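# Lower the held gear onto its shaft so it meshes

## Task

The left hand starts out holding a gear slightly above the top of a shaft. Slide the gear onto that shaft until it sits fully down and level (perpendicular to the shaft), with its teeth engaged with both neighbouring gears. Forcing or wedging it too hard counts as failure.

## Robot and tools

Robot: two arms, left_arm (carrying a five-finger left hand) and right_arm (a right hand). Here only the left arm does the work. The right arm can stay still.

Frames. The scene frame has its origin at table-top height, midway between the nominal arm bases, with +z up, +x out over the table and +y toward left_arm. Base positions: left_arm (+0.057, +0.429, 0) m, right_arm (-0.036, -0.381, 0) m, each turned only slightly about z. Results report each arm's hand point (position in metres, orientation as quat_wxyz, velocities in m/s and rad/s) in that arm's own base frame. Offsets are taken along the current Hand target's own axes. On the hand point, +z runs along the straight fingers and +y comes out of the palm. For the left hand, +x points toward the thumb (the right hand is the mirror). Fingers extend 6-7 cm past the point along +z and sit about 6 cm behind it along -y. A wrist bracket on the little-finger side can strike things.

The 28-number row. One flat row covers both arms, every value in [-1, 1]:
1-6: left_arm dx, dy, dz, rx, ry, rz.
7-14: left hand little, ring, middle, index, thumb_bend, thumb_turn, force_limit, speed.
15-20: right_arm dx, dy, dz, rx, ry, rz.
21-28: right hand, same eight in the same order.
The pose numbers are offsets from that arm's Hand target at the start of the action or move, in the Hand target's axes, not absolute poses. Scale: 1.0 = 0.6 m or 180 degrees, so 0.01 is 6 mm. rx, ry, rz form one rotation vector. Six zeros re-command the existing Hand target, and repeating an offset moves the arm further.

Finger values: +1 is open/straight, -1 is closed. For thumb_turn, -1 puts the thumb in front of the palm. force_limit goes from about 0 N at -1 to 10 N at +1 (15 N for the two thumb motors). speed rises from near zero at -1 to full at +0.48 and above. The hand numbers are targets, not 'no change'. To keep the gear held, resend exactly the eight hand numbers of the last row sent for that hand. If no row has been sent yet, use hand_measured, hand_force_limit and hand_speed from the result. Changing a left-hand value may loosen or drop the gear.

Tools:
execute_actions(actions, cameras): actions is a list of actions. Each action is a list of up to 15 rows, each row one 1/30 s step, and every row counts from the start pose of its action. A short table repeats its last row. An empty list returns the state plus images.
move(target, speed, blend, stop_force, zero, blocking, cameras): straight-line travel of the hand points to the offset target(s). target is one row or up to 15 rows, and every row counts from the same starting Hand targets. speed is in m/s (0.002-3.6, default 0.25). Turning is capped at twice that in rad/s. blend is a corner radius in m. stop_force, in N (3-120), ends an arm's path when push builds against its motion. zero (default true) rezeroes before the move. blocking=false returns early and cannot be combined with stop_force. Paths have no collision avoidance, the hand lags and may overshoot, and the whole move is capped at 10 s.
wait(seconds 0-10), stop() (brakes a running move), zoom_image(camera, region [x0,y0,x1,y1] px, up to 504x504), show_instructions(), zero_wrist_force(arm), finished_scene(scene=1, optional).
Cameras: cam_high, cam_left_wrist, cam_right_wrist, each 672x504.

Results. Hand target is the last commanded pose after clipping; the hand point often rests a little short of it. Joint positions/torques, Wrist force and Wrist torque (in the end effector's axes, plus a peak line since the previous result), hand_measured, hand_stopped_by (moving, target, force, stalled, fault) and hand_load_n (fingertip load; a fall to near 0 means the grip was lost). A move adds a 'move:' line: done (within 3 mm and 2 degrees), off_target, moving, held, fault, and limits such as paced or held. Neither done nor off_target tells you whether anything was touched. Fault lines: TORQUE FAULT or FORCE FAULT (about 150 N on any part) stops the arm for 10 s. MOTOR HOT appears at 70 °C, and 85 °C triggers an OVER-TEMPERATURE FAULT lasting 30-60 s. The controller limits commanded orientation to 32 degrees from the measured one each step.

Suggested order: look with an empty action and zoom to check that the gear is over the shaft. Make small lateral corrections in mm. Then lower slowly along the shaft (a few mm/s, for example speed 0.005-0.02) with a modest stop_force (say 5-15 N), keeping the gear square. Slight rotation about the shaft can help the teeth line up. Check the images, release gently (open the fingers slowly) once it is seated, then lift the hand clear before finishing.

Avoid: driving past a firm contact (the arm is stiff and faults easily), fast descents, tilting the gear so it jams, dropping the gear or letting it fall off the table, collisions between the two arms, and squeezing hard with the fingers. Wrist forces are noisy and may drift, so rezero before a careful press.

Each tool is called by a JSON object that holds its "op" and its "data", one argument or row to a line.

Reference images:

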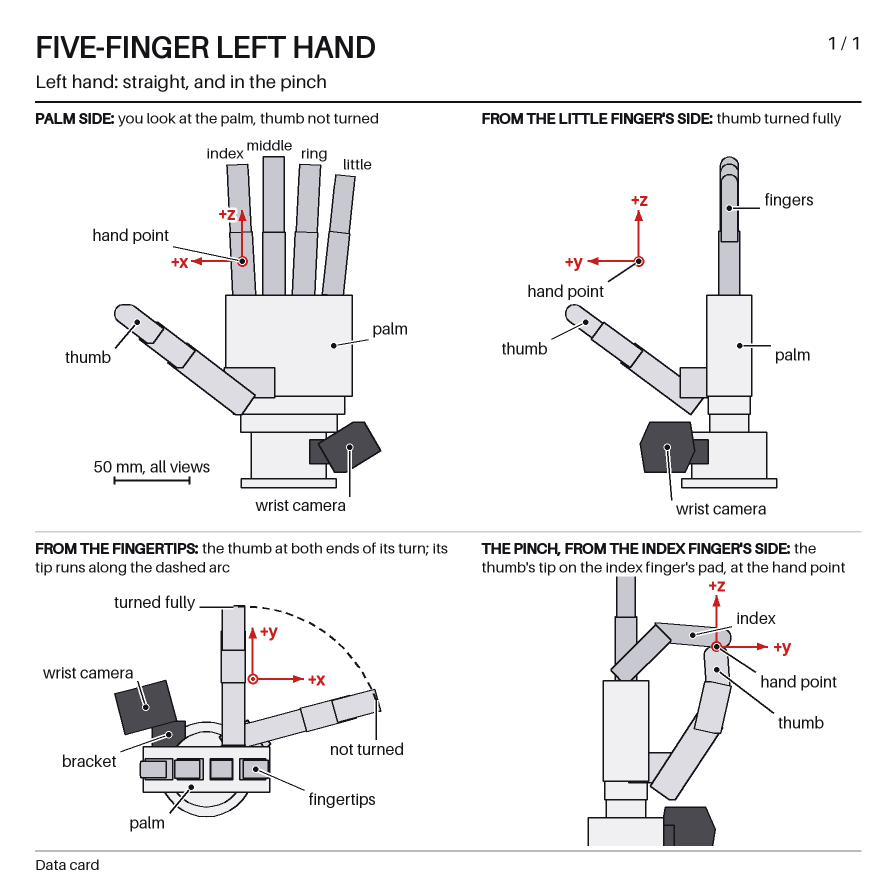

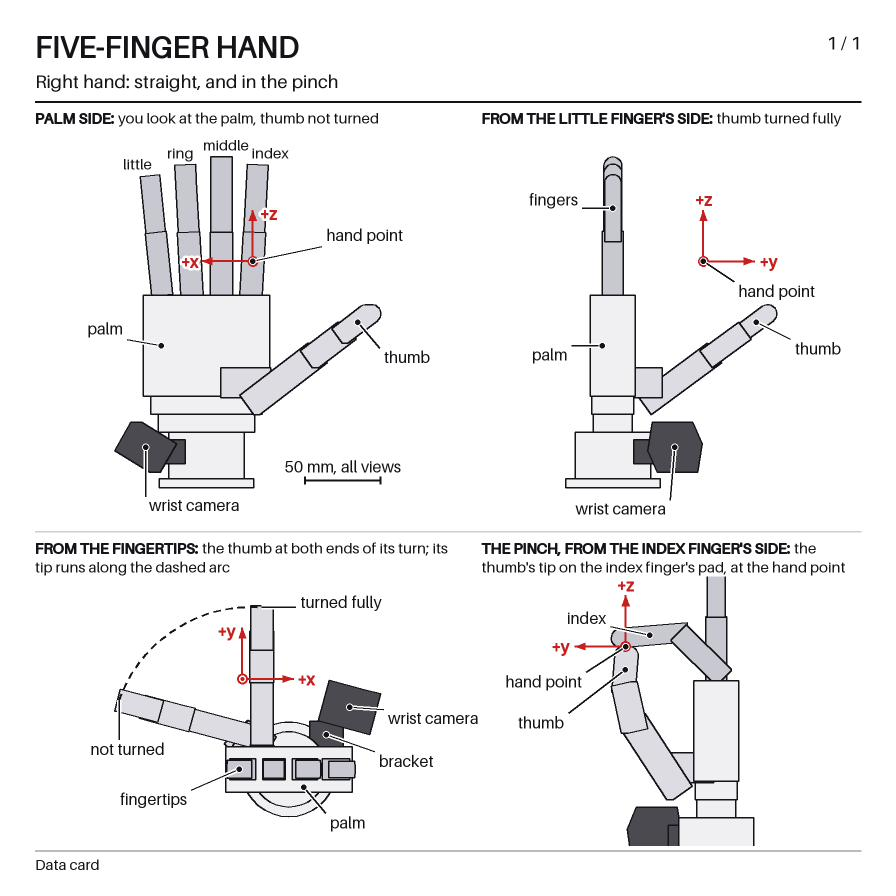

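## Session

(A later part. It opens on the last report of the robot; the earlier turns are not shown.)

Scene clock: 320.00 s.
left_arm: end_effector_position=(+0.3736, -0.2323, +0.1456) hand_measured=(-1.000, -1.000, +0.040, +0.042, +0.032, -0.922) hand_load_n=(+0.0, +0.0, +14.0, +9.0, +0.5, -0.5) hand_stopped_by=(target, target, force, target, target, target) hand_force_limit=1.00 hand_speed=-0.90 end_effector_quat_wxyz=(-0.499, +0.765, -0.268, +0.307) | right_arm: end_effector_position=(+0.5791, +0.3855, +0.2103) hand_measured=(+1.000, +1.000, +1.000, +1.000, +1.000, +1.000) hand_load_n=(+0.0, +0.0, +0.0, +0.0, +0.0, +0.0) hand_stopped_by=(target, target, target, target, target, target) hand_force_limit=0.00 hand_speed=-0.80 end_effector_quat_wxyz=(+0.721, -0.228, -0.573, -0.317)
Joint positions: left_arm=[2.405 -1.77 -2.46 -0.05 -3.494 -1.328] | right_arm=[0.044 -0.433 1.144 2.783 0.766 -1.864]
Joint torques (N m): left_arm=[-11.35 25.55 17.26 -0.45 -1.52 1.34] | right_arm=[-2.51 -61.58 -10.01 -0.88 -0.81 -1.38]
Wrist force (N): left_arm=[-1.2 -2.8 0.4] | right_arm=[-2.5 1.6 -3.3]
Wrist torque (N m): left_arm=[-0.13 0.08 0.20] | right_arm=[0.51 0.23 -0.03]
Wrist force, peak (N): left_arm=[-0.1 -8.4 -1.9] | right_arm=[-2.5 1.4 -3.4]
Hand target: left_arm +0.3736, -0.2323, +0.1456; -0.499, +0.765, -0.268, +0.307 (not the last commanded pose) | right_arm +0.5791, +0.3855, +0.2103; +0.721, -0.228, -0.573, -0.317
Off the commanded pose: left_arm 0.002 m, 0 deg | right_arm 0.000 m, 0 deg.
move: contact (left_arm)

{"op": "move", "data": {
  "target": [-0.0011,0.0046,0.0013,0,0,0,-1.0,-1.0,0.04,0.04,0.032,-0.922,1.0,-0.9,0,0,0,0,0,0,1,1,1,1,1,1,0,-0.8],
  "speed": 0.004,
  "stop_force": 6,
  "cameras": ["cam_left_wrist","cam_right_wrist"]
}}

{"op": "zoom_image", "data": {
  "camera": "cam_right_wrist",
  "region": [262, 210, 352, 290]
}}

Scene clock: 322.67 s.
left_arm: end_effector_position=(+0.3736, -0.2323, +0.1453) hand_measured=(-1.000, -1.000, +0.040, +0.042, +0.032, -0.922) hand_load_n=(+0.0, +0.0, +14.0, +9.0, +0.5, +0.0) hand_stopped_by=(target, target, force, target, target, target) hand_force_limit=1.00 hand_speed=-0.90 end_effector_quat_wxyz=(-0.499, +0.765, -0.268, +0.307) | right_arm: end_effector_position=(+0.5791, +0.3855, +0.2103) hand_measured=(+1.000, +1.000, +1.000, +1.000, +1.000, +1.000) hand_load_n=(+0.0, +0.0, +0.0, +0.0, +0.0, +0.0) hand_stopped_by=(target, target, target, target, target, target) hand_force_limit=0.00 hand_speed=-0.80 end_effector_quat_wxyz=(+0.721, -0.228, -0.573, -0.317)
Joint positions: left_arm=[2.405 -1.771 -2.46 -0.049 -3.494 -1.328] | right_arm=[0.044 -0.433 1.144 2.783 0.766 -1.864]
Joint torques (N m): left_arm=[-13.13 25.47 16.88 -0.7 -0.71 1.43] | right_arm=[-1.71 -61.25 -10.79 -0.8 -0.77 -1.2]
Wrist force (N): left_arm=[-0.8 -5.6 -0.4] | right_arm=[-2.4 1.5 -3.4]
Wrist torque (N m): left_arm=[-0.18 0.04 0.26] | right_arm=[0.53 0.24 -0.04]
Wrist force, peak (N): left_arm=[-0.1 -10.0 -1.8] | right_arm=[-2.5 1.5 -3.4]
Hand target: left_arm +0.3736, -0.2323, +0.1453; -0.499, +0.765, -0.268, +0.307 (not the last commanded pose) | right_arm +0.5791, +0.3855, +0.2103; +0.721, -0.228, -0.573, -0.317
Off the commanded pose: left_arm 0.003 m, 0 deg | right_arm 0.000 m, 0 deg.
move: contact (left_arm)
Images, in order (width x height): cam_left_wrist 672x504, cam_right_wrist 672x504.

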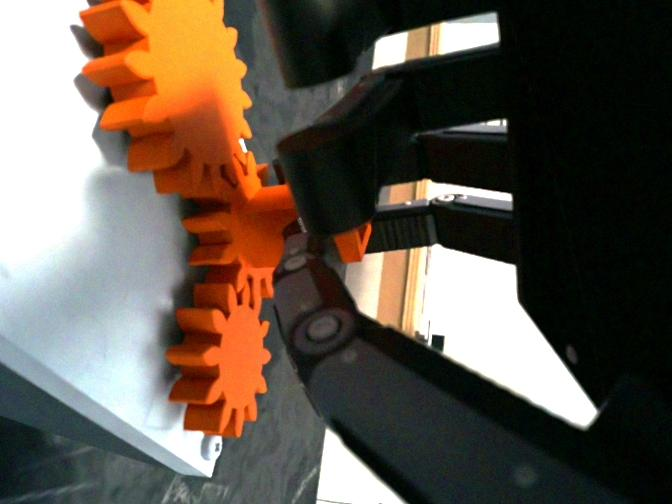

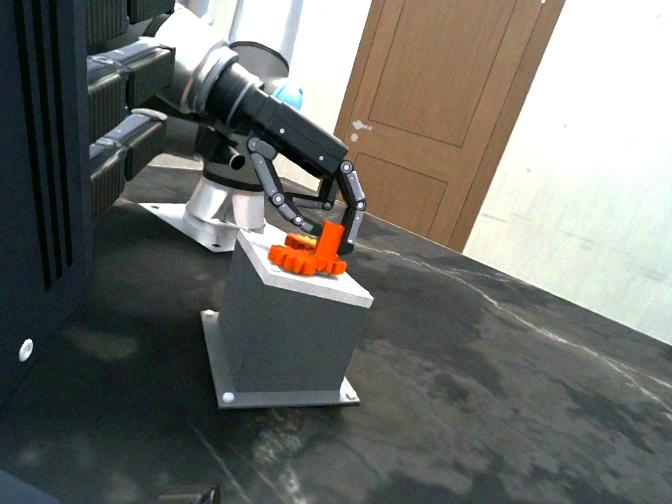

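Scaled by 5.600.

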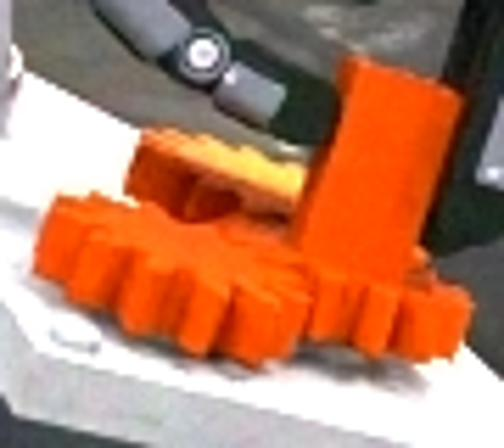

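{"op": "move", "data": {
  "target": [-0.0001,-0.00056,-0.00003,0,0,0,-1.0,-1.0,0.04,0.04,0.032,-0.922,1.0,-0.9,0,0,0,0,0,0,1,1,1,1,1,1,0,-0.8],
  "speed": 0.01
}}

{"op": "move", "data": {
  "target": [0,0,0,0,0,0,-1.0,-1.0,0.3,0.3,0.032,-0.922,1.0,-0.7,0,0,0,0,0,0,1,1,1,1,1,1,0,-0.8],
  "speed": 0.02,
  "cameras": ["cam_left_wrist","cam_right_wrist"]
}}

{"op": "zoom_image", "data": {
  "camera": "cam_right_wrist",
  "region": [262, 210, 352, 290]
}}

Scene clock: 330.70 s.
left_arm: end_effector_position=(+0.3736, -0.2323, +0.1456) hand_measured=(-1.000, -1.000, +0.040, +0.042, +0.032, -0.922) hand_load_n=(+0.0, +0.0, +13.5, +9.0, +1.5, +0.0) hand_stopped_by=(target, target, force, target, target, target) hand_force_limit=1.00 hand_speed=-0.90 end_effector_quat_wxyz=(-0.499, +0.765, -0.268, +0.307) | right_arm: end_effector_position=(+0.5791, +0.3855, +0.2103) hand_measured=(+1.000, +1.000, +1.000, +1.000, +1.000, +1.000) hand_load_n=(+0.0, +0.0, +0.0, +0.0, +0.0, +0.0) hand_stopped_by=(target, target, target, target, target, target) hand_force_limit=0.00 hand_speed=-0.80 end_effector_quat_wxyz=(+0.721, -0.228, -0.573, -0.317)
Joint positions: left_arm=[2.405 -1.77 -2.46 -0.049 -3.494 -1.327] | right_arm=[0.044 -0.433 1.144 2.783 0.766 -1.864]
Joint torques (N m): left_arm=[12.46 27.48 6.62 0.09 -0.49 1.86] | right_arm=[-2.67 -62.25 -10.72 -0.75 -0.74 -1.18]
Wrist force (N): left_arm=[-0.2 1.9 0.4] | right_arm=[-2.2 1.3 -3.2]
Wrist torque (N m): left_arm=[-0.05 0.05 -0.04] | right_arm=[0.47 0.19 -0.03]
Wrist force, peak (N): left_arm=[-1.0 -5.9 -0.5] | right_arm=[-2.3 1.5 -3.5]
Hand target: left_arm +0.3736, -0.2322, +0.1456; -0.499, +0.765, -0.268, +0.307 | right_arm +0.5791, +0.3855, +0.2103; +0.721, -0.228, -0.573, -0.317
Off the commanded pose: left_arm 0.000 m, 0 deg | right_arm 0.000 m, 0 deg.
move: done

Scene clock: 331.30 s.
left_arm: end_effector_position=(+0.3736, -0.2322, +0.1456) hand_measured=(-1.000, -1.000, +0.300, +0.300, +0.032, -0.922) hand_load_n=(+0.0, +0.0, +0.0, +0.0, +0.0, +0.0) hand_stopped_by=(target, target, target, target, target, target) hand_force_limit=1.00 hand_speed=-0.70 end_effector_quat_wxyz=(-0.499, +0.765, -0.268, +0.307) | right_arm: end_effector_position=(+0.5791, +0.3855, +0.2103) hand_measured=(+1.000, +1.000, +1.000, +1.000, +1.000, +1.000) hand_load_n=(+0.0, +0.0, +0.0, +0.0, +0.0, +0.0) hand_stopped_by=(target, target, target, target, target, target) hand_force_limit=0.00 hand_speed=-0.80 end_effector_quat_wxyz=(+0.721, -0.228, -0.573, -0.317)
Joint positions: left_arm=[2.405 -1.77 -2.46 -0.049 -3.494 -1.327] | right_arm=[0.044 -0.433 1.144 2.783 0.766 -1.864]
Joint torques (N m): left_arm=[13.23 26.33 5.87 -0.14 1.33 1.88] | right_arm=[-2.84 -62.08 -9.31 -0.94 -0.8 -1.24]
Wrist force (N): left_arm=[-0.3 -0.3 0.1] | right_arm=[-2.4 1.4 -3.2]
Wrist torque (N m): left_arm=[-0.02 0.11 -0.09] | right_arm=[0.49 0.22 -0.04]
Wrist force, peak (N): left_arm=[0.5 1.1 -3.2] | right_arm=[-2.7 1.6 -3.3]
Hand target: left_arm +0.3736, -0.2322, +0.1456; -0.499, +0.765, -0.268, +0.307 | right_arm +0.5791, +0.3855, +0.2103; +0.721, -0.228, -0.573, -0.317
Off the commanded pose: left_arm 0.000 m, 0 deg | right_arm 0.000 m, 0 deg.
move: done
Images, in order (width x height): cam_left_wrist 672x504, cam_right_wrist 672x504.

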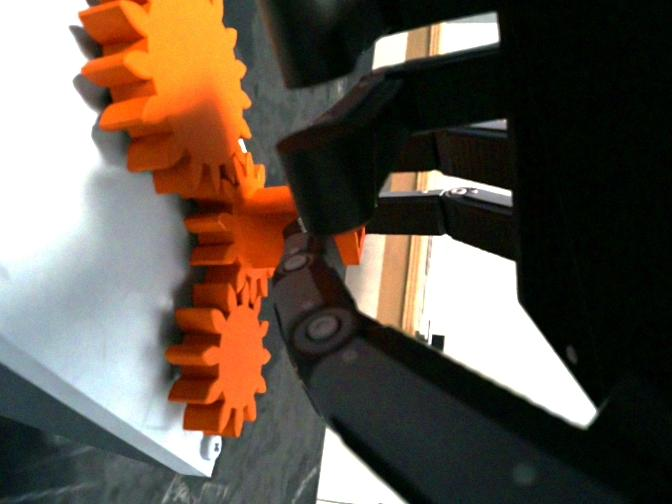

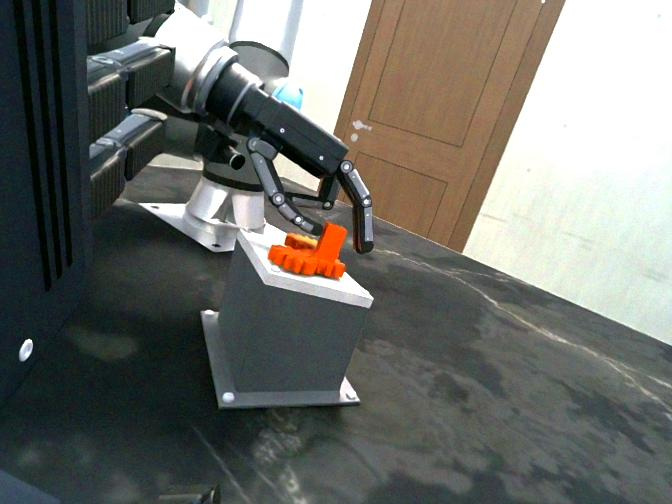

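Scaled by 5.600.

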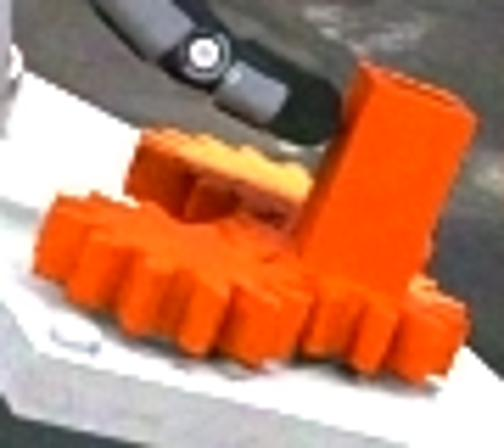

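{"op": "move", "data": {
  "target": [0,0,-0.0083,0,0,0,-1.0,-1.0,0.6,0.6,0.032,-0.922,1.0,-0.3,0,0,0,0,0,0,1,1,1,1,1,1,0,-0.8],
  "speed": 0.03,
  "cameras": ["cam_left_wrist","cam_right_wrist"]
}}

{"op": "zoom_image", "data": {
  "camera": "cam_right_wrist",
  "region": [262, 210, 352, 290]
}}

{"op": "zoom_image", "data": {
  "camera": "cam_left_wrist",
  "region": [150, 110, 370, 330]
}}

Scene clock: 333.80 s.
left_arm: end_effector_position=(+0.3699, -0.2352, +0.1472) hand_measured=(-1.000, -1.000, +0.600, +0.600, +0.032, -0.922) hand_load_n=(+0.0, +0.0, +0.0, +0.0, +0.0, +0.0) hand_stopped_by=(target, target, target, target, target, target) hand_force_limit=1.00 hand_speed=-0.30 end_effector_quat_wxyz=(-0.499, +0.764, -0.268, +0.307) | right_arm: end_effector_position=(+0.5791, +0.3855, +0.2103) hand_measured=(+1.000, +1.000, +1.000, +1.000, +1.000, +1.000) hand_load_n=(+0.0, +0.0, +0.0, +0.0, +0.0, +0.0) hand_stopped_by=(target, target, target, target, target, target) hand_force_limit=0.00 hand_speed=-0.80 end_effector_quat_wxyz=(+0.721, -0.228, -0.573, -0.317)
Joint positions: left_arm=[2.392 -1.755 -2.458 -0.099 -3.488 -1.362] | right_arm=[0.044 -0.433 1.144 2.783 0.766 -1.864]
Joint torques (N m): left_arm=[-15.28 26.87 18.16 -0.7 3.1 -2.03] | right_arm=[-1.67 -61.18 -10.01 -0.83 -0.6 -1.25]
Wrist force (N): left_arm=[0.1 -0.1 -0.1] | right_arm=[-2.2 1.5 -3.2]
Wrist torque (N m): left_arm=[0.01 0.01 0.13] | right_arm=[0.50 0.20 -0.03]
Wrist force, peak (N): left_arm=[-0.6 -0.1 0.0] | right_arm=[-2.4 1.4 -3.5]
Hand target: left_arm +0.3699, -0.2352, +0.1472; -0.499, +0.765, -0.268, +0.307 | right_arm +0.5791, +0.3855, +0.2103; +0.721, -0.228, -0.573, -0.317
Off the commanded pose: left_arm 0.000 m, 0 deg | right_arm 0.000 m, 0 deg.
move: done
Images, in order (width x height): cam_left_wrist 672x504, cam_right_wrist 672x504.

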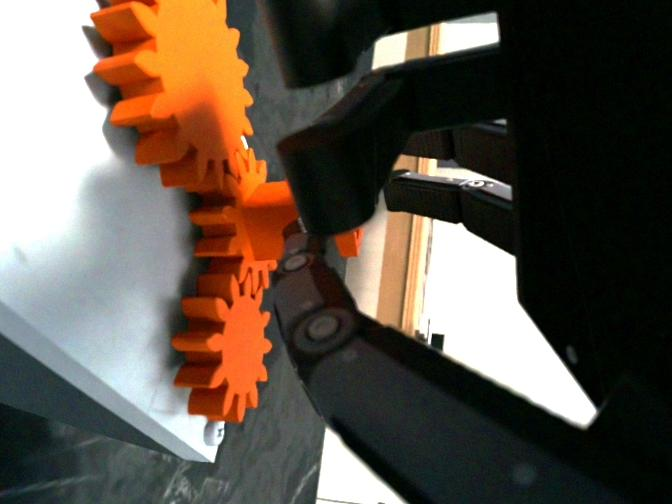

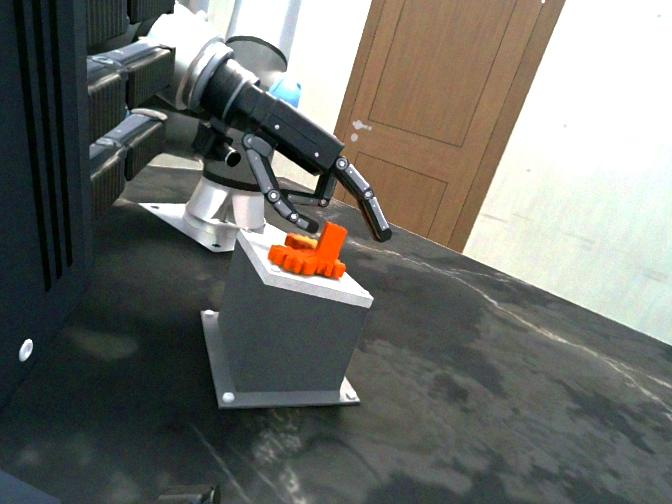

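Scaled by 5.600.

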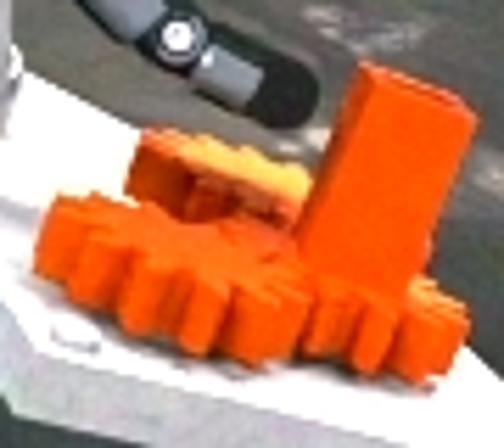

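Scaled by 2.291.

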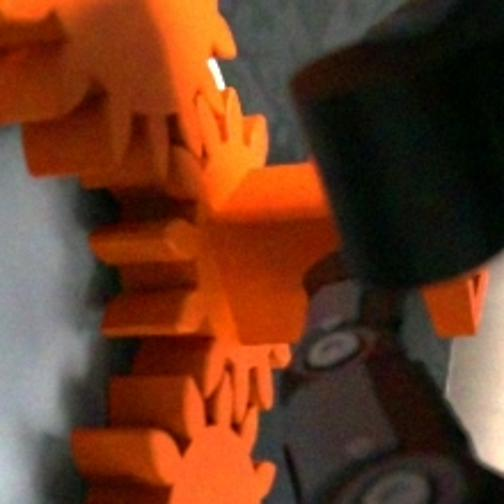

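{"op": "move", "data": {
  "target": [0.00025,-0.00015,0.00893,0,0,0,-1.0,-1.0,0.6,0.6,0.032,-0.922,1.0,-0.3,0,0,0,0,0,0,1,1,1,1,1,1,0,-0.8],
  "speed": 0.03
}}

{"op": "move", "data": {
  "target": [0,0,0,0,0,0,-1.0,-1.0,0.15,0.15,0.032,-0.922,1.0,-0.6,0,0,0,0,0,0,1,1,1,1,1,1,0,-0.8],
  "speed": 0.03
}}

{"op": "move", "data": {
  "target": [0,0,0,0,0,0,-1.0,-1.0,0.04,0.04,0.032,-0.922,0.0,-0.9,0,0,0,0,0,0,1,1,1,1,1,1,0,-0.8],
  "speed": 0.03,
  "cameras": ["cam_left_wrist","cam_right_wrist"]
}}

{"op": "zoom_image", "data": {
  "camera": "cam_right_wrist",
  "region": [262, 210, 352, 290]
}}

Scene clock: 339.00 s.
left_arm: end_effector_position=(+0.3739, -0.2321, +0.1456) hand_measured=(-1.000, -1.000, +0.600, +0.600, +0.032, -0.922) hand_load_n=(+0.0, +0.0, +0.0, +0.0, +0.0, +0.0) hand_stopped_by=(target, target, target, target, target, target) hand_force_limit=1.00 hand_speed=-0.30 end_effector_quat_wxyz=(-0.499, +0.765, -0.268, +0.307) | right_arm: end_effector_position=(+0.5791, +0.3855, +0.2103) hand_measured=(+1.000, +1.000, +1.000, +1.000, +1.000, +1.000) hand_load_n=(+0.0, +0.0, +0.0, +0.0, +0.0, +0.0) hand_stopped_by=(target, target, target, target, target, target) hand_force_limit=0.00 hand_speed=-0.80 end_effector_quat_wxyz=(+0.721, -0.228, -0.573, -0.317)
Joint positions: left_arm=[2.406 -1.771 -2.46 -0.046 -3.494 -1.325] | right_arm=[0.044 -0.433 1.144 2.783 0.766 -1.864]
Joint torques (N m): left_arm=[12.34 11.73 5.17 5.49 -0.97 1.8] | right_arm=[-2.33 -61.53 -10.23 -0.83 -0.7 -1.21]
Wrist force (N): left_arm=[-0.3 -0.3 0.3] | right_arm=[-2.4 1.5 -3.2]
Wrist torque (N m): left_arm=[-0.02 0.11 -0.08] | right_arm=[0.49 0.23 -0.04]
Wrist force, peak (N): left_arm=[-0.5 -0.3 0.3] | right_arm=[-2.6 1.4 -3.4]
Hand target: left_arm +0.3740, -0.2320, +0.1456; -0.499, +0.765, -0.268, +0.307 | right_arm +0.5791, +0.3855, +0.2103; +0.721, -0.228, -0.573, -0.317
Off the commanded pose: left_arm 0.000 m, 0 deg | right_arm 0.000 m, 0 deg.
move: done

Scene clock: 339.70 s.
left_arm: end_effector_position=(+0.3740, -0.2320, +0.1456) hand_measured=(-1.000, -1.000, +0.150, +0.150, +0.032, -0.922) hand_load_n=(+0.0, +0.0, +0.0, +0.0, +0.0, +0.0) hand_stopped_by=(target, target, target, target, target, target) hand_force_limit=1.00 hand_speed=-0.60 end_effector_quat_wxyz=(-0.499, +0.765, -0.268, +0.307) | right_arm: end_effector_position=(+0.5791, +0.3855, +0.2103) hand_measured=(+1.000, +1.000, +1.000, +1.000, +1.000, +1.000) hand_load_n=(+0.0, +0.0, +0.0, +0.0, +0.0, +0.0) hand_stopped_by=(target, target, target, target, target, target) hand_force_limit=0.00 hand_speed=-0.80 end_effector_quat_wxyz=(+0.721, -0.228, -0.573, -0.317)
Joint positions: left_arm=[2.406 -1.771 -2.46 -0.045 -3.494 -1.324] | right_arm=[0.044 -0.433 1.144 2.783 0.766 -1.864]
Joint torques (N m): left_arm=[11.39 11.74 5.21 5.47 -0.75 1.83] | right_arm=[-1.88 -61.11 -10.75 -0.68 -0.67 -1.01]
Wrist force (N): left_arm=[-0.2 -0.1 0.0] | right_arm=[-2.4 1.6 -3.3]
Wrist torque (N m): left_arm=[0.02 0.08 -0.08] | right_arm=[0.53 0.22 -0.03]
Wrist force, peak (N): left_arm=[-0.5 -0.2 -0.4] | right_arm=[-2.3 1.5 -3.5]
Hand target: left_arm +0.3740, -0.2320, +0.1456; -0.499, +0.765, -0.268, +0.307 | right_arm +0.5791, +0.3855, +0.2103; +0.721, -0.228, -0.573, -0.317
Off the commanded pose: left_arm 0.000 m, 0 deg | right_arm 0.000 m, 0 deg.
move: done

Scene clock: 340.33 s.
left_arm: end_effector_position=(+0.3740, -0.2320, +0.1456) hand_measured=(-1.000, -1.000, +0.050, +0.050, +0.032, -0.922) hand_load_n=(+0.0, +0.0, +7.0, +6.0, +2.5, -0.5) hand_stopped_by=(target, target, force, force, target, target) hand_force_limit=0.00 hand_speed=-0.90 end_effector_quat_wxyz=(-0.499, +0.765, -0.268, +0.307) | right_arm: end_effector_position=(+0.5791, +0.3855, +0.2103) hand_measured=(+1.000, +1.000, +1.000, +1.000, +1.000, +1.000) hand_load_n=(+0.0, +0.0, +0.0, +0.0, +0.0, +0.0) hand_stopped_by=(target, target, target, target, target, target) hand_force_limit=0.00 hand_speed=-0.80 end_effector_quat_wxyz=(+0.721, -0.228, -0.573, -0.317)
Joint positions: left_arm=[2.406 -1.771 -2.46 -0.045 -3.494 -1.324] | right_arm=[0.044 -0.433 1.144 2.783 0.766 -1.864]
Joint torques (N m): left_arm=[9.65 11.29 5.88 1.87 -0.76 1.87] | right_arm=[-1.93 -62 -10.21 -0.81 -0.76 -1.15]
Wrist force (N): left_arm=[0.9 -11.0 -1.3] | right_arm=[-2.5 1.4 -3.2]
Wrist torque (N m): left_arm=[-0.17 0.04 0.08] | right_arm=[0.48 0.23 -0.04]
Wrist force, peak (N): left_arm=[1.1 -12.6 -0.8] | right_arm=[-2.4 1.5 -3.5]
Hand target: left_arm +0.3740, -0.2320, +0.1456; -0.499, +0.765, -0.268, +0.307 | right_arm +0.5791, +0.3855, +0.2103; +0.721, -0.228, -0.573, -0.317
Off the commanded pose: left_arm 0.000 m, 0 deg | right_arm 0.000 m, 0 deg.
move: done
Images, in order (width x height): cam_left_wrist 672x504, cam_right_wrist 672x504.

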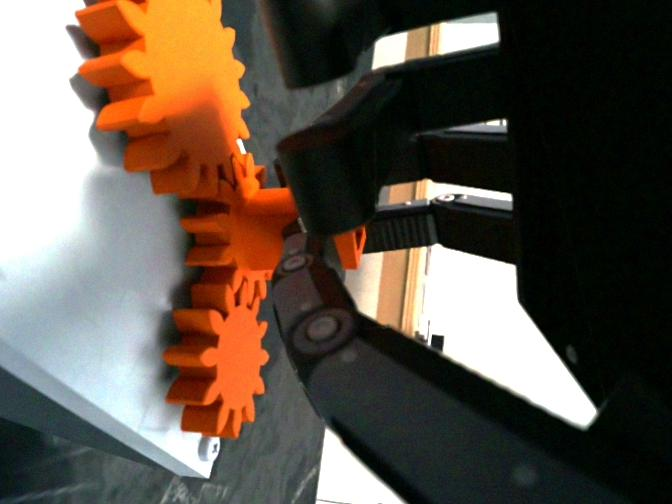

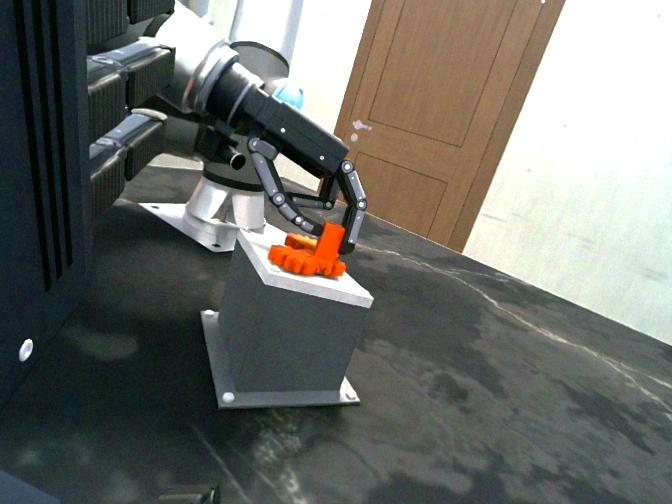

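Scaled by 5.600.

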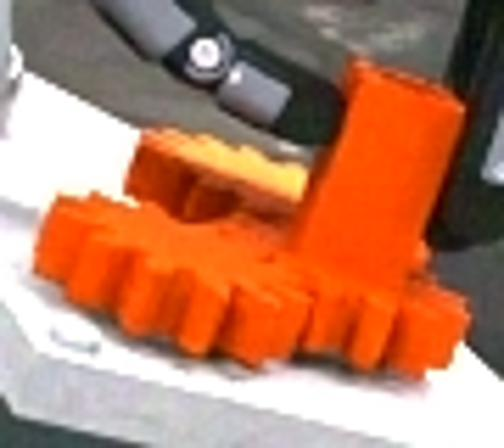

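{"op": "move", "data": {
  "target": [-0.00032,0.00035,-0.00237,0.01343,0.00329,-0.00114,-1.0,-1.0,0.04,0.04,0.032,-0.922,0.0,-0.9,0,0,0,0,0,0,1,1,1,1,1,1,0,-0.8],
  "speed": 0.03,
  "cameras": ["cam_left_wrist","cam_right_wrist"]
}}

{"op": "zoom_image", "data": {
  "camera": "cam_right_wrist",
  "region": [262, 210, 352, 290]
}}

{"op": "zoom_image", "data": {
  "camera": "cam_left_wrist",
  "region": [150, 110, 370, 330]
}}

Scene clock: 344.80 s.
left_arm: end_effector_position=(+0.3728, -0.2328, +0.1458) hand_measured=(-1.000, -1.000, +0.050, +0.050, +0.032, -0.922) hand_load_n=(+0.0, +0.0, +10.0, +8.0, +2.0, -0.5) hand_stopped_by=(target, target, force, force, target, target) hand_force_limit=0.00 hand_speed=-0.90 end_effector_quat_wxyz=(-0.513, +0.753, -0.263, +0.318) | right_arm: end_effector_position=(+0.5791, +0.3855, +0.2103) hand_measured=(+1.000, +1.000, +1.000, +1.000, +1.000, +1.000) hand_load_n=(+0.0, +0.0, +0.0, +0.0, +0.0, +0.0) hand_stopped_by=(target, target, target, target, target, target) hand_force_limit=0.00 hand_speed=-0.80 end_effector_quat_wxyz=(+0.721, -0.228, -0.573, -0.317)
Joint positions: left_arm=[2.388 -1.81 -2.462 0.01 -3.448 -1.321] | right_arm=[0.044 -0.433 1.144 2.783 0.766 -1.864]
Joint torques (N m): left_arm=[-20.49 10.54 3.09 4.36 1.06 2.23] | right_arm=[-2.58 -60.36 -10.53 -1 -0.65 -1.02]
Wrist force (N): left_arm=[0.0 -9.4 9.1] | right_arm=[-2.4 1.5 -3.3]
Wrist torque (N m): left_arm=[-0.24 0.21 -0.01] | right_arm=[0.51 0.23 -0.04]
Wrist force, peak (N): left_arm=[1.1 -13.1 -1.2] | right_arm=[-2.5 1.6 -3.5]
Hand target: left_arm +0.3728, -0.2328, +0.1458; -0.513, +0.753, -0.263, +0.318 | right_arm +0.5791, +0.3855, +0.2103; +0.721, -0.228, -0.573, -0.317
Off the commanded pose: left_arm 0.000 m, 0 deg | right_arm 0.000 m, 0 deg.
move: done
Images, in order (width x height): cam_left_wrist 672x504, cam_right_wrist 672x504.

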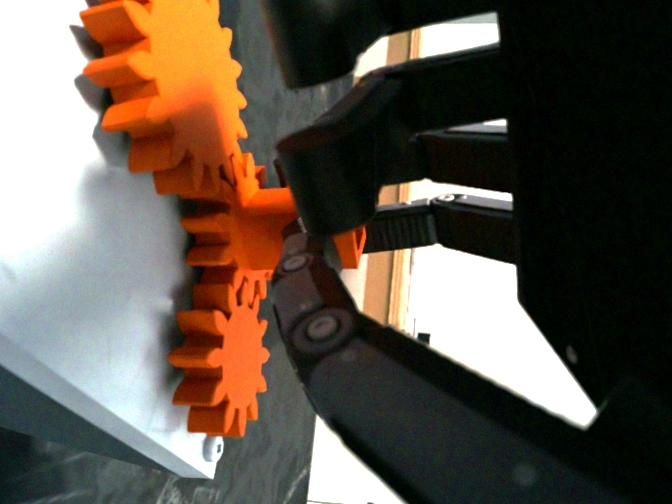

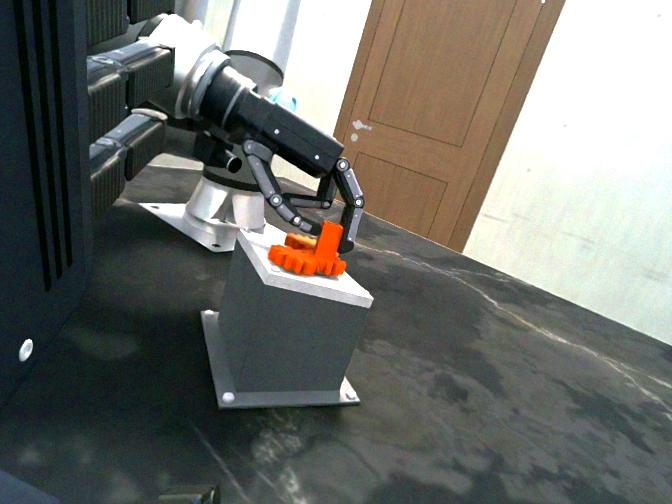

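Scaled by 5.600.

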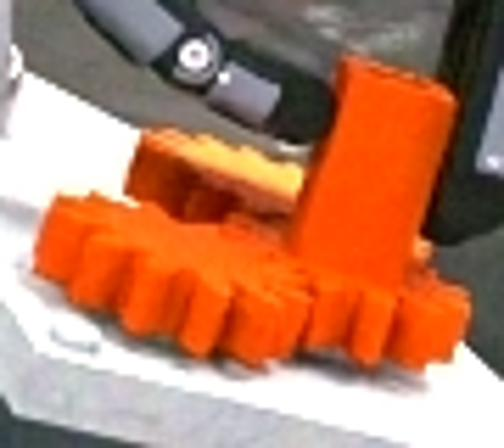

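Scaled by 2.291.

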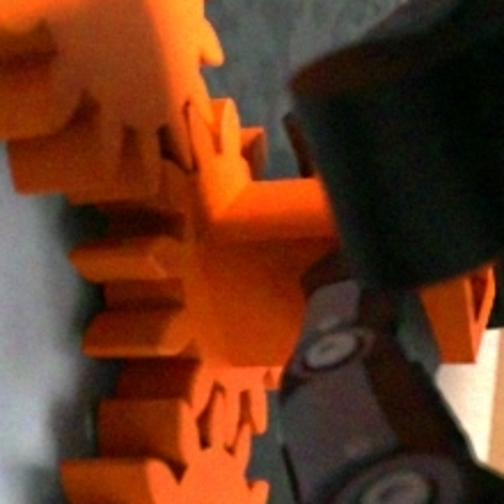

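{"op": "move", "data": {
  "target": [0.0002,-0.00197,0.00082,0,0,0,-1.0,-1.0,0.04,0.04,0.032,-0.922,0.0,-0.9,0,0,0,0,0,0,1,1,1,1,1,1,0,-0.8],
  "speed": 0.01
}}

Scene clock: 351.13 s.
left_arm: end_effector_position=(+0.3732, -0.2322, +0.1467) hand_measured=(-1.000, -1.000, +0.050, +0.050, +0.032, -0.922) hand_load_n=(+0.0, +0.0, +4.5, +4.5, +4.5, +0.0) hand_stopped_by=(target, target, force, force, target, target) hand_force_limit=0.00 hand_speed=-0.90 end_effector_quat_wxyz=(-0.513, +0.753, -0.263, +0.318) | right_arm: end_effector_position=(+0.5791, +0.3855, +0.2103) hand_measured=(+1.000, +1.000, +1.000, +1.000, +1.000, +1.000) hand_load_n=(+0.0, +0.0, +0.0, +0.0, +0.0, +0.0) hand_stopped_by=(target, target, target, target, target, target) hand_force_limit=0.00 hand_speed=-0.80 end_effector_quat_wxyz=(+0.721, -0.228, -0.573, -0.317)
Joint positions: left_arm=[2.39 -1.809 -2.462 0.015 -3.449 -1.314] | right_arm=[0.044 -0.433 1.144 2.783 0.766 -1.864]
Joint torques (N m): left_arm=[15.59 28.33 16.41 5.23 -0.06 1.94] | right_arm=[-2.18 -61.21 -10.52 -0.76 -0.54 -1.12]
Wrist force (N): left_arm=[-0.2 3.0 -3.8] | right_arm=[-2.5 1.4 -3.4]
Wrist torque (N m): left_arm=[-0.08 0.01 -0.15] | right_arm=[0.49 0.23 -0.04]
Wrist force, peak (N): left_arm=[0.1 -9.7 9.4] | right_arm=[-2.6 1.5 -3.6]
Hand target: left_arm +0.3733, -0.2322, +0.1468; -0.513, +0.753, -0.263, +0.318 | right_arm +0.5791, +0.3855, +0.2103; +0.721, -0.228, -0.573, -0.317
Off the commanded pose: left_arm 0.000 m, 0 deg | right_arm 0.000 m, 0 deg.
move: done

{"op": "move", "data": {
  "target": [-0.00105,0.0047,0.00136,0,0,0,-1.0,-1.0,0.04,0.04,0.032,-0.922,0.0,-0.9,0,0,0,0,0,0,1,1,1,1,1,1,0,-0.8],
  "speed": 0.004,
  "stop_force": 5,
  "cameras": ["cam_left_wrist","cam_right_wrist"]
}}

{"op": "zoom_image", "data": {
  "camera": "cam_right_wrist",
  "region": [262, 210, 352, 290]
}}

Scene clock: 353.50 s.
left_arm: end_effector_position=(+0.3733, -0.2322, +0.1459) hand_measured=(-1.000, -1.000, +0.050, +0.050, +0.032, -0.922) hand_load_n=(+0.0, +0.0, +6.0, +5.0, +3.0, +0.0) hand_stopped_by=(target, target, force, force, target, target) hand_force_limit=0.00 hand_speed=-0.90 end_effector_quat_wxyz=(-0.513, +0.753, -0.263, +0.318) | right_arm: end_effector_position=(+0.5791, +0.3855, +0.2103) hand_measured=(+1.000, +1.000, +1.000, +1.000, +1.000, +1.000) hand_load_n=(+0.0, +0.0, +0.0, +0.0, +0.0, +0.0) hand_stopped_by=(target, target, target, target, target, target) hand_force_limit=0.00 hand_speed=-0.80 end_effector_quat_wxyz=(+0.721, -0.228, -0.573, -0.317)
Joint positions: left_arm=[2.39 -1.812 -2.463 0.019 -3.449 -1.313] | right_arm=[0.044 -0.433 1.144 2.783 0.766 -1.864]
Joint torques (N m): left_arm=[12.36 27.51 16.62 -0.82 0.48 1.77] | right_arm=[-1.97 -61.23 -11.41 -0.86 -0.6 -1.02]
Wrist force (N): left_arm=[0.2 -1.6 -4.0] | right_arm=[-2.4 1.6 -3.4]
Wrist torque (N m): left_arm=[-0.13 0.01 -0.09] | right_arm=[0.52 0.22 -0.03]
Wrist force, peak (N): left_arm=[0.7 -6.1 -4.0] | right_arm=[-2.5 1.7 -3.3]
Hand target: left_arm +0.3733, -0.2322, +0.1459; -0.513, +0.753, -0.263, +0.318 (not the last commanded pose) | right_arm +0.5791, +0.3855, +0.2103; +0.721, -0.228, -0.573, -0.317
Off the commanded pose: left_arm 0.002 m, 0 deg | right_arm 0.000 m, 0 deg.
move: contact (left_arm)
Images, in order (width x height): cam_left_wrist 672x504, cam_right_wrist 672x504.

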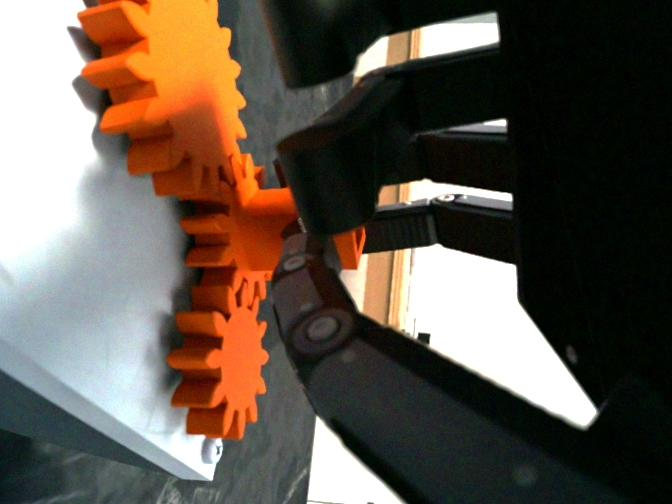

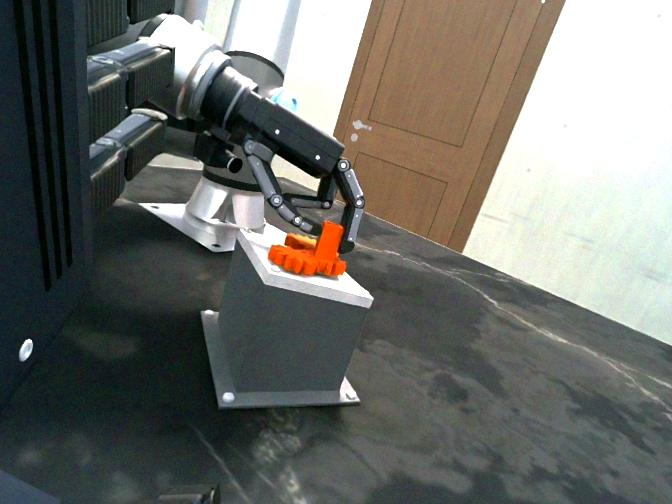

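Scaled by 5.600.

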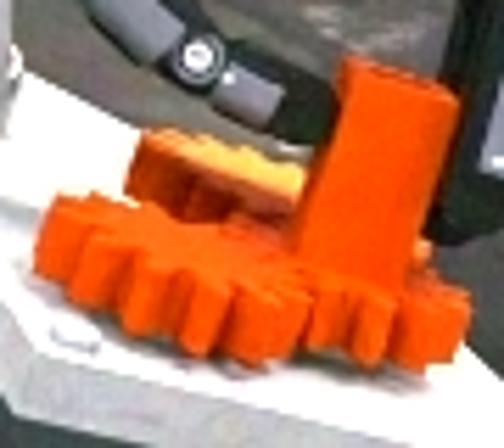

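{"op": "move", "data": {
  "target": [-0.00105,0.0047,0.00136,0,0,0,-1.0,-1.0,0.04,0.04,0.032,-0.922,0.0,-0.9,0,0,0,0,0,0,1,1,1,1,1,1,0,-0.8],
  "speed": 0.004,
  "stop_force": 7
}}

Scene clock: 355.50 s.
left_arm: end_effector_position=(+0.3734, -0.2323, +0.1456) hand_measured=(-1.000, -1.000, +0.050, +0.050, +0.032, -0.922) hand_load_n=(+0.0, +0.0, +7.5, +6.5, +1.5, +0.0) hand_stopped_by=(target, target, force, force, target, target) hand_force_limit=0.00 hand_speed=-0.90 end_effector_quat_wxyz=(-0.513, +0.753, -0.263, +0.318) | right_arm: end_effector_position=(+0.5791, +0.3855, +0.2103) hand_measured=(+1.000, +1.000, +1.000, +1.000, +1.000, +1.000) hand_load_n=(+0.0, +0.0, +0.0, +0.0, +0.0, +0.0) hand_stopped_by=(target, target, target, target, target, target) hand_force_limit=0.00 hand_speed=-0.80 end_effector_quat_wxyz=(+0.721, -0.228, -0.573, -0.317)
Joint positions: left_arm=[2.39 -1.813 -2.463 0.02 -3.449 -1.313] | right_arm=[0.044 -0.433 1.144 2.783 0.766 -1.864]
Joint torques (N m): left_arm=[10.57 24.23 15.21 -1.63 0.33 -0.32] | right_arm=[-2.31 -60.97 -10.79 -0.81 -0.66 -0.98]
Wrist force (N): left_arm=[0.9 -8.6 -3.5] | right_arm=[-2.1 1.4 -3.3]
Wrist torque (N m): left_arm=[-0.21 0.05 0.01] | right_arm=[0.49 0.19 -0.02]
Wrist force, peak (N): left_arm=[1.3 -12.5 -3.4] | right_arm=[-2.5 1.6 -3.4]
Hand target: left_arm +0.3734, -0.2323, +0.1456; -0.513, +0.753, -0.263, +0.318 (not the last commanded pose) | right_arm +0.5791, +0.3855, +0.2103; +0.721, -0.228, -0.573, -0.317
Off the commanded pose: left_arm 0.003 m, 0 deg | right_arm 0.000 m, 0 deg.
move: contact (left_arm)

{"op": "move", "data": {
  "target": [0.00025,-0.0011,-0.0003,0,0,0,-1.0,-1.0,0.04,0.04,0.032,-0.922,0.0,-0.9,0,0,0,0,0,0,1,1,1,1,1,1,0,-0.8],
  "speed": 0.01
}}

{"op": "move", "data": {
  "target": [0,0,0,0,0,0,-1.0,-1.0,0.3,0.3,0.032,-0.922,0.0,-0.9,0,0,0,0,0,0,1,1,1,1,1,1,0,-0.8],
  "speed": 0.02,
  "cameras": ["cam_left_wrist","cam_right_wrist"]
}}

{"op": "zoom_image", "data": {
  "camera": "cam_right_wrist",
  "region": [262, 210, 352, 290]
}}

{"op": "zoom_image", "data": {
  "camera": "cam_left_wrist",
  "region": [150, 110, 370, 330]
}}

Scene clock: 357.73 s.
left_arm: end_effector_position=(+0.3734, -0.2323, +0.1463) hand_measured=(-1.000, -1.000, +0.050, +0.050, +0.032, -0.922) hand_load_n=(+0.0, +0.0, +5.0, +4.5, +4.0, +0.0) hand_stopped_by=(target, target, force, force, target, target) hand_force_limit=0.00 hand_speed=-0.90 end_effector_quat_wxyz=(-0.513, +0.753, -0.263, +0.318) | right_arm: end_effector_position=(+0.5791, +0.3855, +0.2103) hand_measured=(+1.000, +1.000, +1.000, +1.000, +1.000, +1.000) hand_load_n=(+0.0, +0.0, +0.0, +0.0, +0.0, +0.0) hand_stopped_by=(target, target, target, target, target, target) hand_force_limit=0.00 hand_speed=-0.80 end_effector_quat_wxyz=(+0.721, -0.228, -0.573, -0.317)
Joint positions: left_arm=[2.39 -1.811 -2.462 0.018 -3.449 -1.313] | right_arm=[0.044 -0.433 1.144 2.783 0.766 -1.864]
Joint torques (N m): left_arm=[13.06 28.43 18.23 -0.28 0.1 1.85] | right_arm=[-2.36 -60.94 -10.71 -0.83 -0.68 -0.97]
Wrist force (N): left_arm=[-0.5 2.7 -4.7] | right_arm=[-2.1 1.4 -3.4]
Wrist torque (N m): left_arm=[-0.09 0.04 -0.16] | right_arm=[0.49 0.18 -0.02]
Wrist force, peak (N): left_arm=[1.1 -8.9 -3.4] | right_arm=[-2.4 1.6 -3.5]
Hand target: left_arm +0.3734, -0.2323, +0.1463; -0.513, +0.753, -0.263, +0.318 | right_arm +0.5791, +0.3855, +0.2103; +0.721, -0.228, -0.573, -0.317
Off the commanded pose: left_arm 0.000 m, 0 deg | right_arm 0.000 m, 0 deg.
move: done

Scene clock: 358.90 s.
left_arm: end_effector_position=(+0.3734, -0.2323, +0.1463) hand_measured=(-1.000, -1.000, +0.300, +0.300, +0.032, -0.922) hand_load_n=(+0.0, +0.0, +0.0, +0.0, +0.5, +0.0) hand_stopped_by=(target, target, target, target, target, target) hand_force_limit=0.00 hand_speed=-0.90 end_effector_quat_wxyz=(-0.513, +0.753, -0.263, +0.318) | right_arm: end_effector_position=(+0.5791, +0.3855, +0.2103) hand_measured=(+1.000, +1.000, +1.000, +1.000, +1.000, +1.000) hand_load_n=(+0.0, +0.0, +0.0, +0.0, +0.0, +0.0) hand_stopped_by=(target, target, target, target, target, target) hand_force_limit=0.00 hand_speed=-0.80 end_effector_quat_wxyz=(+0.721, -0.228, -0.573, -0.317)
Joint positions: left_arm=[2.39 -1.811 -2.462 0.017 -3.449 -1.313] | right_arm=[0.044 -0.433 1.144 2.783 0.766 -1.864]
Joint torques (N m): left_arm=[8.97 27.51 15.44 -0.46 0 -1.37] | right_arm=[-2.72 -61.35 -10.81 -0.83 -0.71 -0.97]
Wrist force (N): left_arm=[-0.3 -0.1 -0.1] | right_arm=[-2.3 1.5 -3.2]
Wrist torque (N m): left_arm=[0.00 0.07 -0.10] | right_arm=[0.50 0.20 -0.03]
Wrist force, peak (N): left_arm=[-0.6 3.0 -4.4] | right_arm=[-2.4 1.4 -3.5]
Hand target: left_arm +0.3734, -0.2323, +0.1463; -0.513, +0.753, -0.263, +0.318 | right_arm +0.5791, +0.3855, +0.2103; +0.721, -0.228, -0.573, -0.317
Off the commanded pose: left_arm 0.000 m, 0 deg | right_arm 0.000 m, 0 deg.
move: done
Images, in order (width x height): cam_left_wrist 672x504, cam_right_wrist 672x504.

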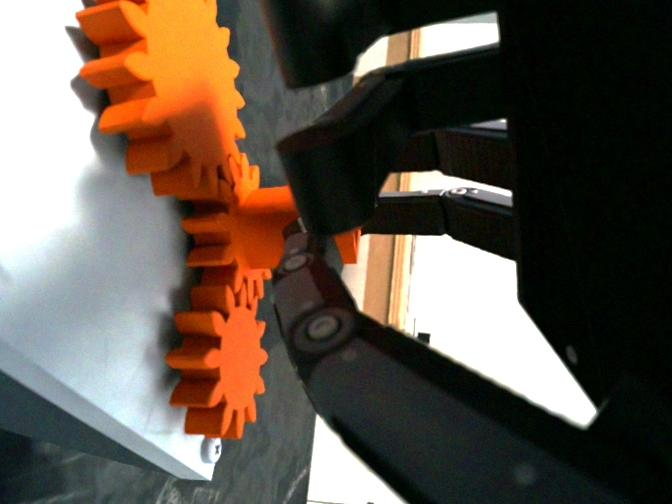

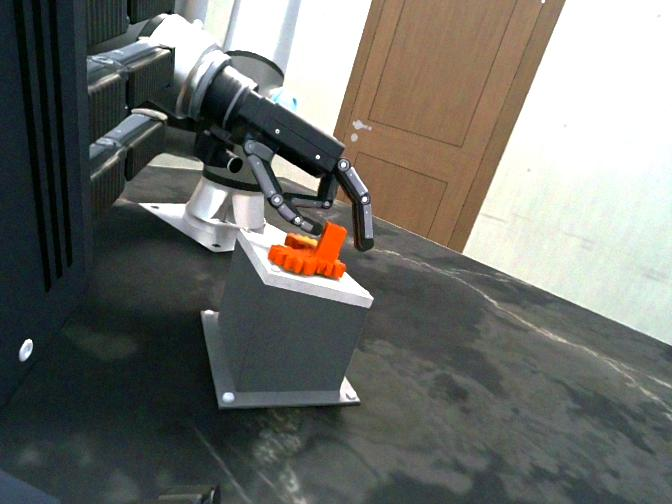

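Scaled by 5.600.

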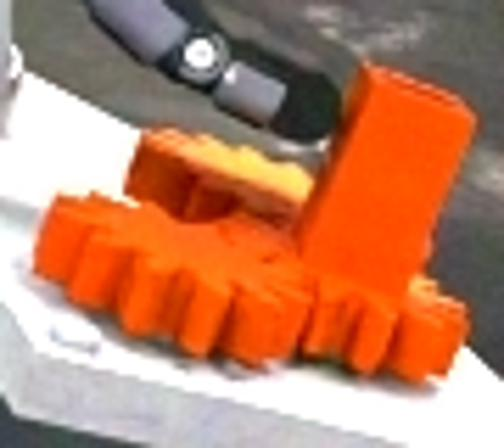

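Scaled by 2.291.

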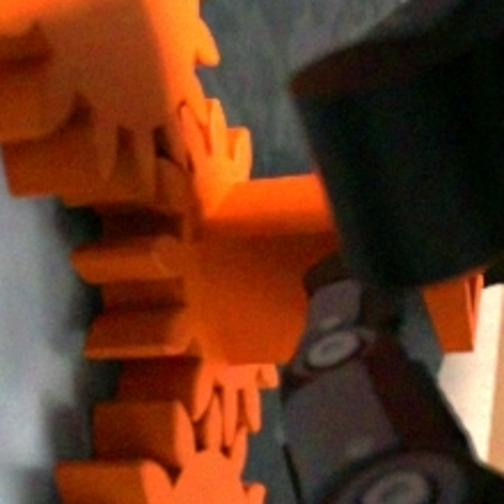

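{"op": "move", "data": {
  "target": [
    [0,0,-0.005,0,0,0,-1.0,-1.0,0.6,0.6,0.032,-0.922,0.0,-0.3,0,0,0,0,0,0,1,1,1,1,1,1,0,-0.8],
    [0.0174,-0.0783,-0.0277,0,0,0,-1.0,-1.0,0.6,0.6,0.032,-0.922,0.0,-0.3,0,0,0,0,0,0,1,1,1,1,1,1,0,-0.8]
  ],
  "speed": 0.06,
  "cameras": ["cam_left_wrist","cam_right_wrist"]
}}

{"op": "zoom_image", "data": {
  "camera": "cam_right_wrist",
  "region": [262, 200, 362, 290]
}}

{"op": "zoom_image", "data": {
  "camera": "cam_left_wrist",
  "region": [0, 110, 300, 410]
}}

Scene clock: 367.70 s.
left_arm: end_effector_position=(+0.3711, -0.2341, +0.1971) hand_measured=(-1.000, -1.000, +0.600, +0.600, +0.032, -0.922) hand_load_n=(+0.0, +0.0, +0.0, +0.0, +0.0, +0.0) hand_stopped_by=(target, target, target, target, target, target) hand_force_limit=0.00 hand_speed=-0.30 end_effector_quat_wxyz=(-0.513, +0.753, -0.263, +0.318) | right_arm: end_effector_position=(+0.5791, +0.3855, +0.2103) hand_measured=(+1.000, +1.000, +1.000, +1.000, +1.000, +1.000) hand_load_n=(+0.0, +0.0, +0.0, +0.0, +0.0, +0.0) hand_stopped_by=(target, target, target, target, target, target) hand_force_limit=0.00 hand_speed=-0.80 end_effector_quat_wxyz=(+0.721, -0.228, -0.573, -0.317)
Joint positions: left_arm=[2.382 -1.645 -2.422 -0.212 -3.445 -1.337] | right_arm=[0.044 -0.433 1.144 2.783 0.766 -1.864]
Joint torques (N m): left_arm=[-14.95 24.6 21.22 -0.53 3.07 -1.91] | right_arm=[-2.21 -60.33 -11.63 -0.85 -0.73 -1.04]
Wrist force (N): left_arm=[-0.2 0.0 0.2] | right_arm=[-2.2 1.6 -3.4]
Wrist torque (N m): left_arm=[-0.01 0.09 0.10] | right_arm=[0.52 0.19 -0.02]
Wrist force, peak (N): left_arm=[-0.5 -0.2 0.7] | right_arm=[-2.5 1.6 -3.5]
Hand target: left_arm +0.3711, -0.2341, +0.1972; -0.513, +0.753, -0.263, +0.318 | right_arm +0.5791, +0.3855, +0.2103; +0.721, -0.228, -0.573, -0.317
Off the commanded pose: left_arm 0.000 m, 0 deg | right_arm 0.000 m, 0 deg.
move: done
Images, in order (width x height): cam_left_wrist 672x504, cam_right_wrist 672x504.

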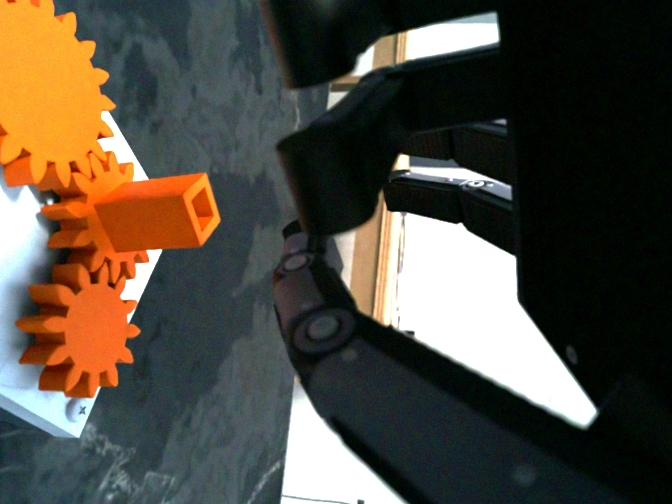

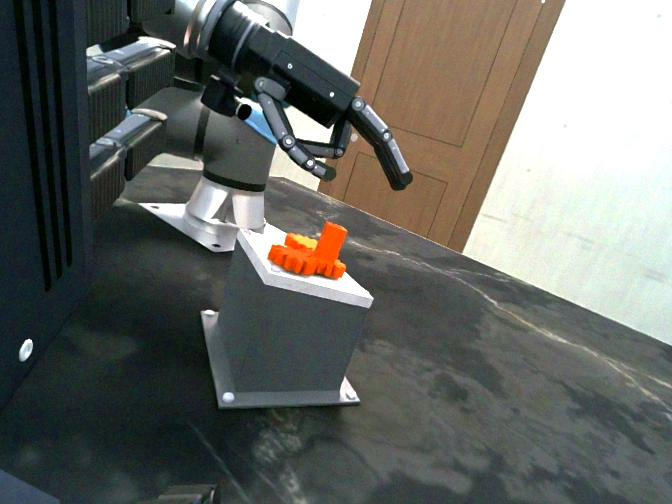

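Scaled by 5.040.

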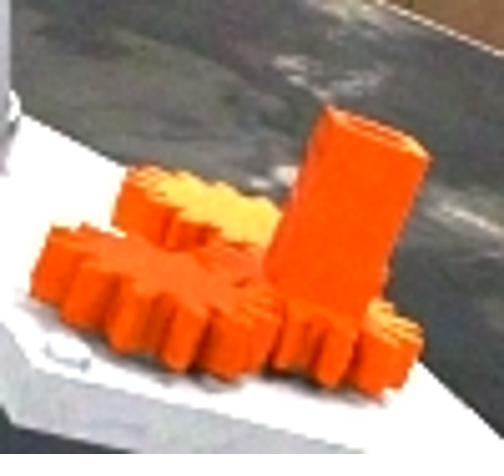

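Scaled by 1.680.

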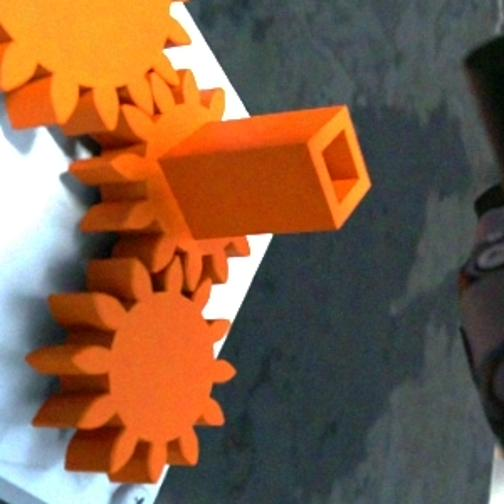

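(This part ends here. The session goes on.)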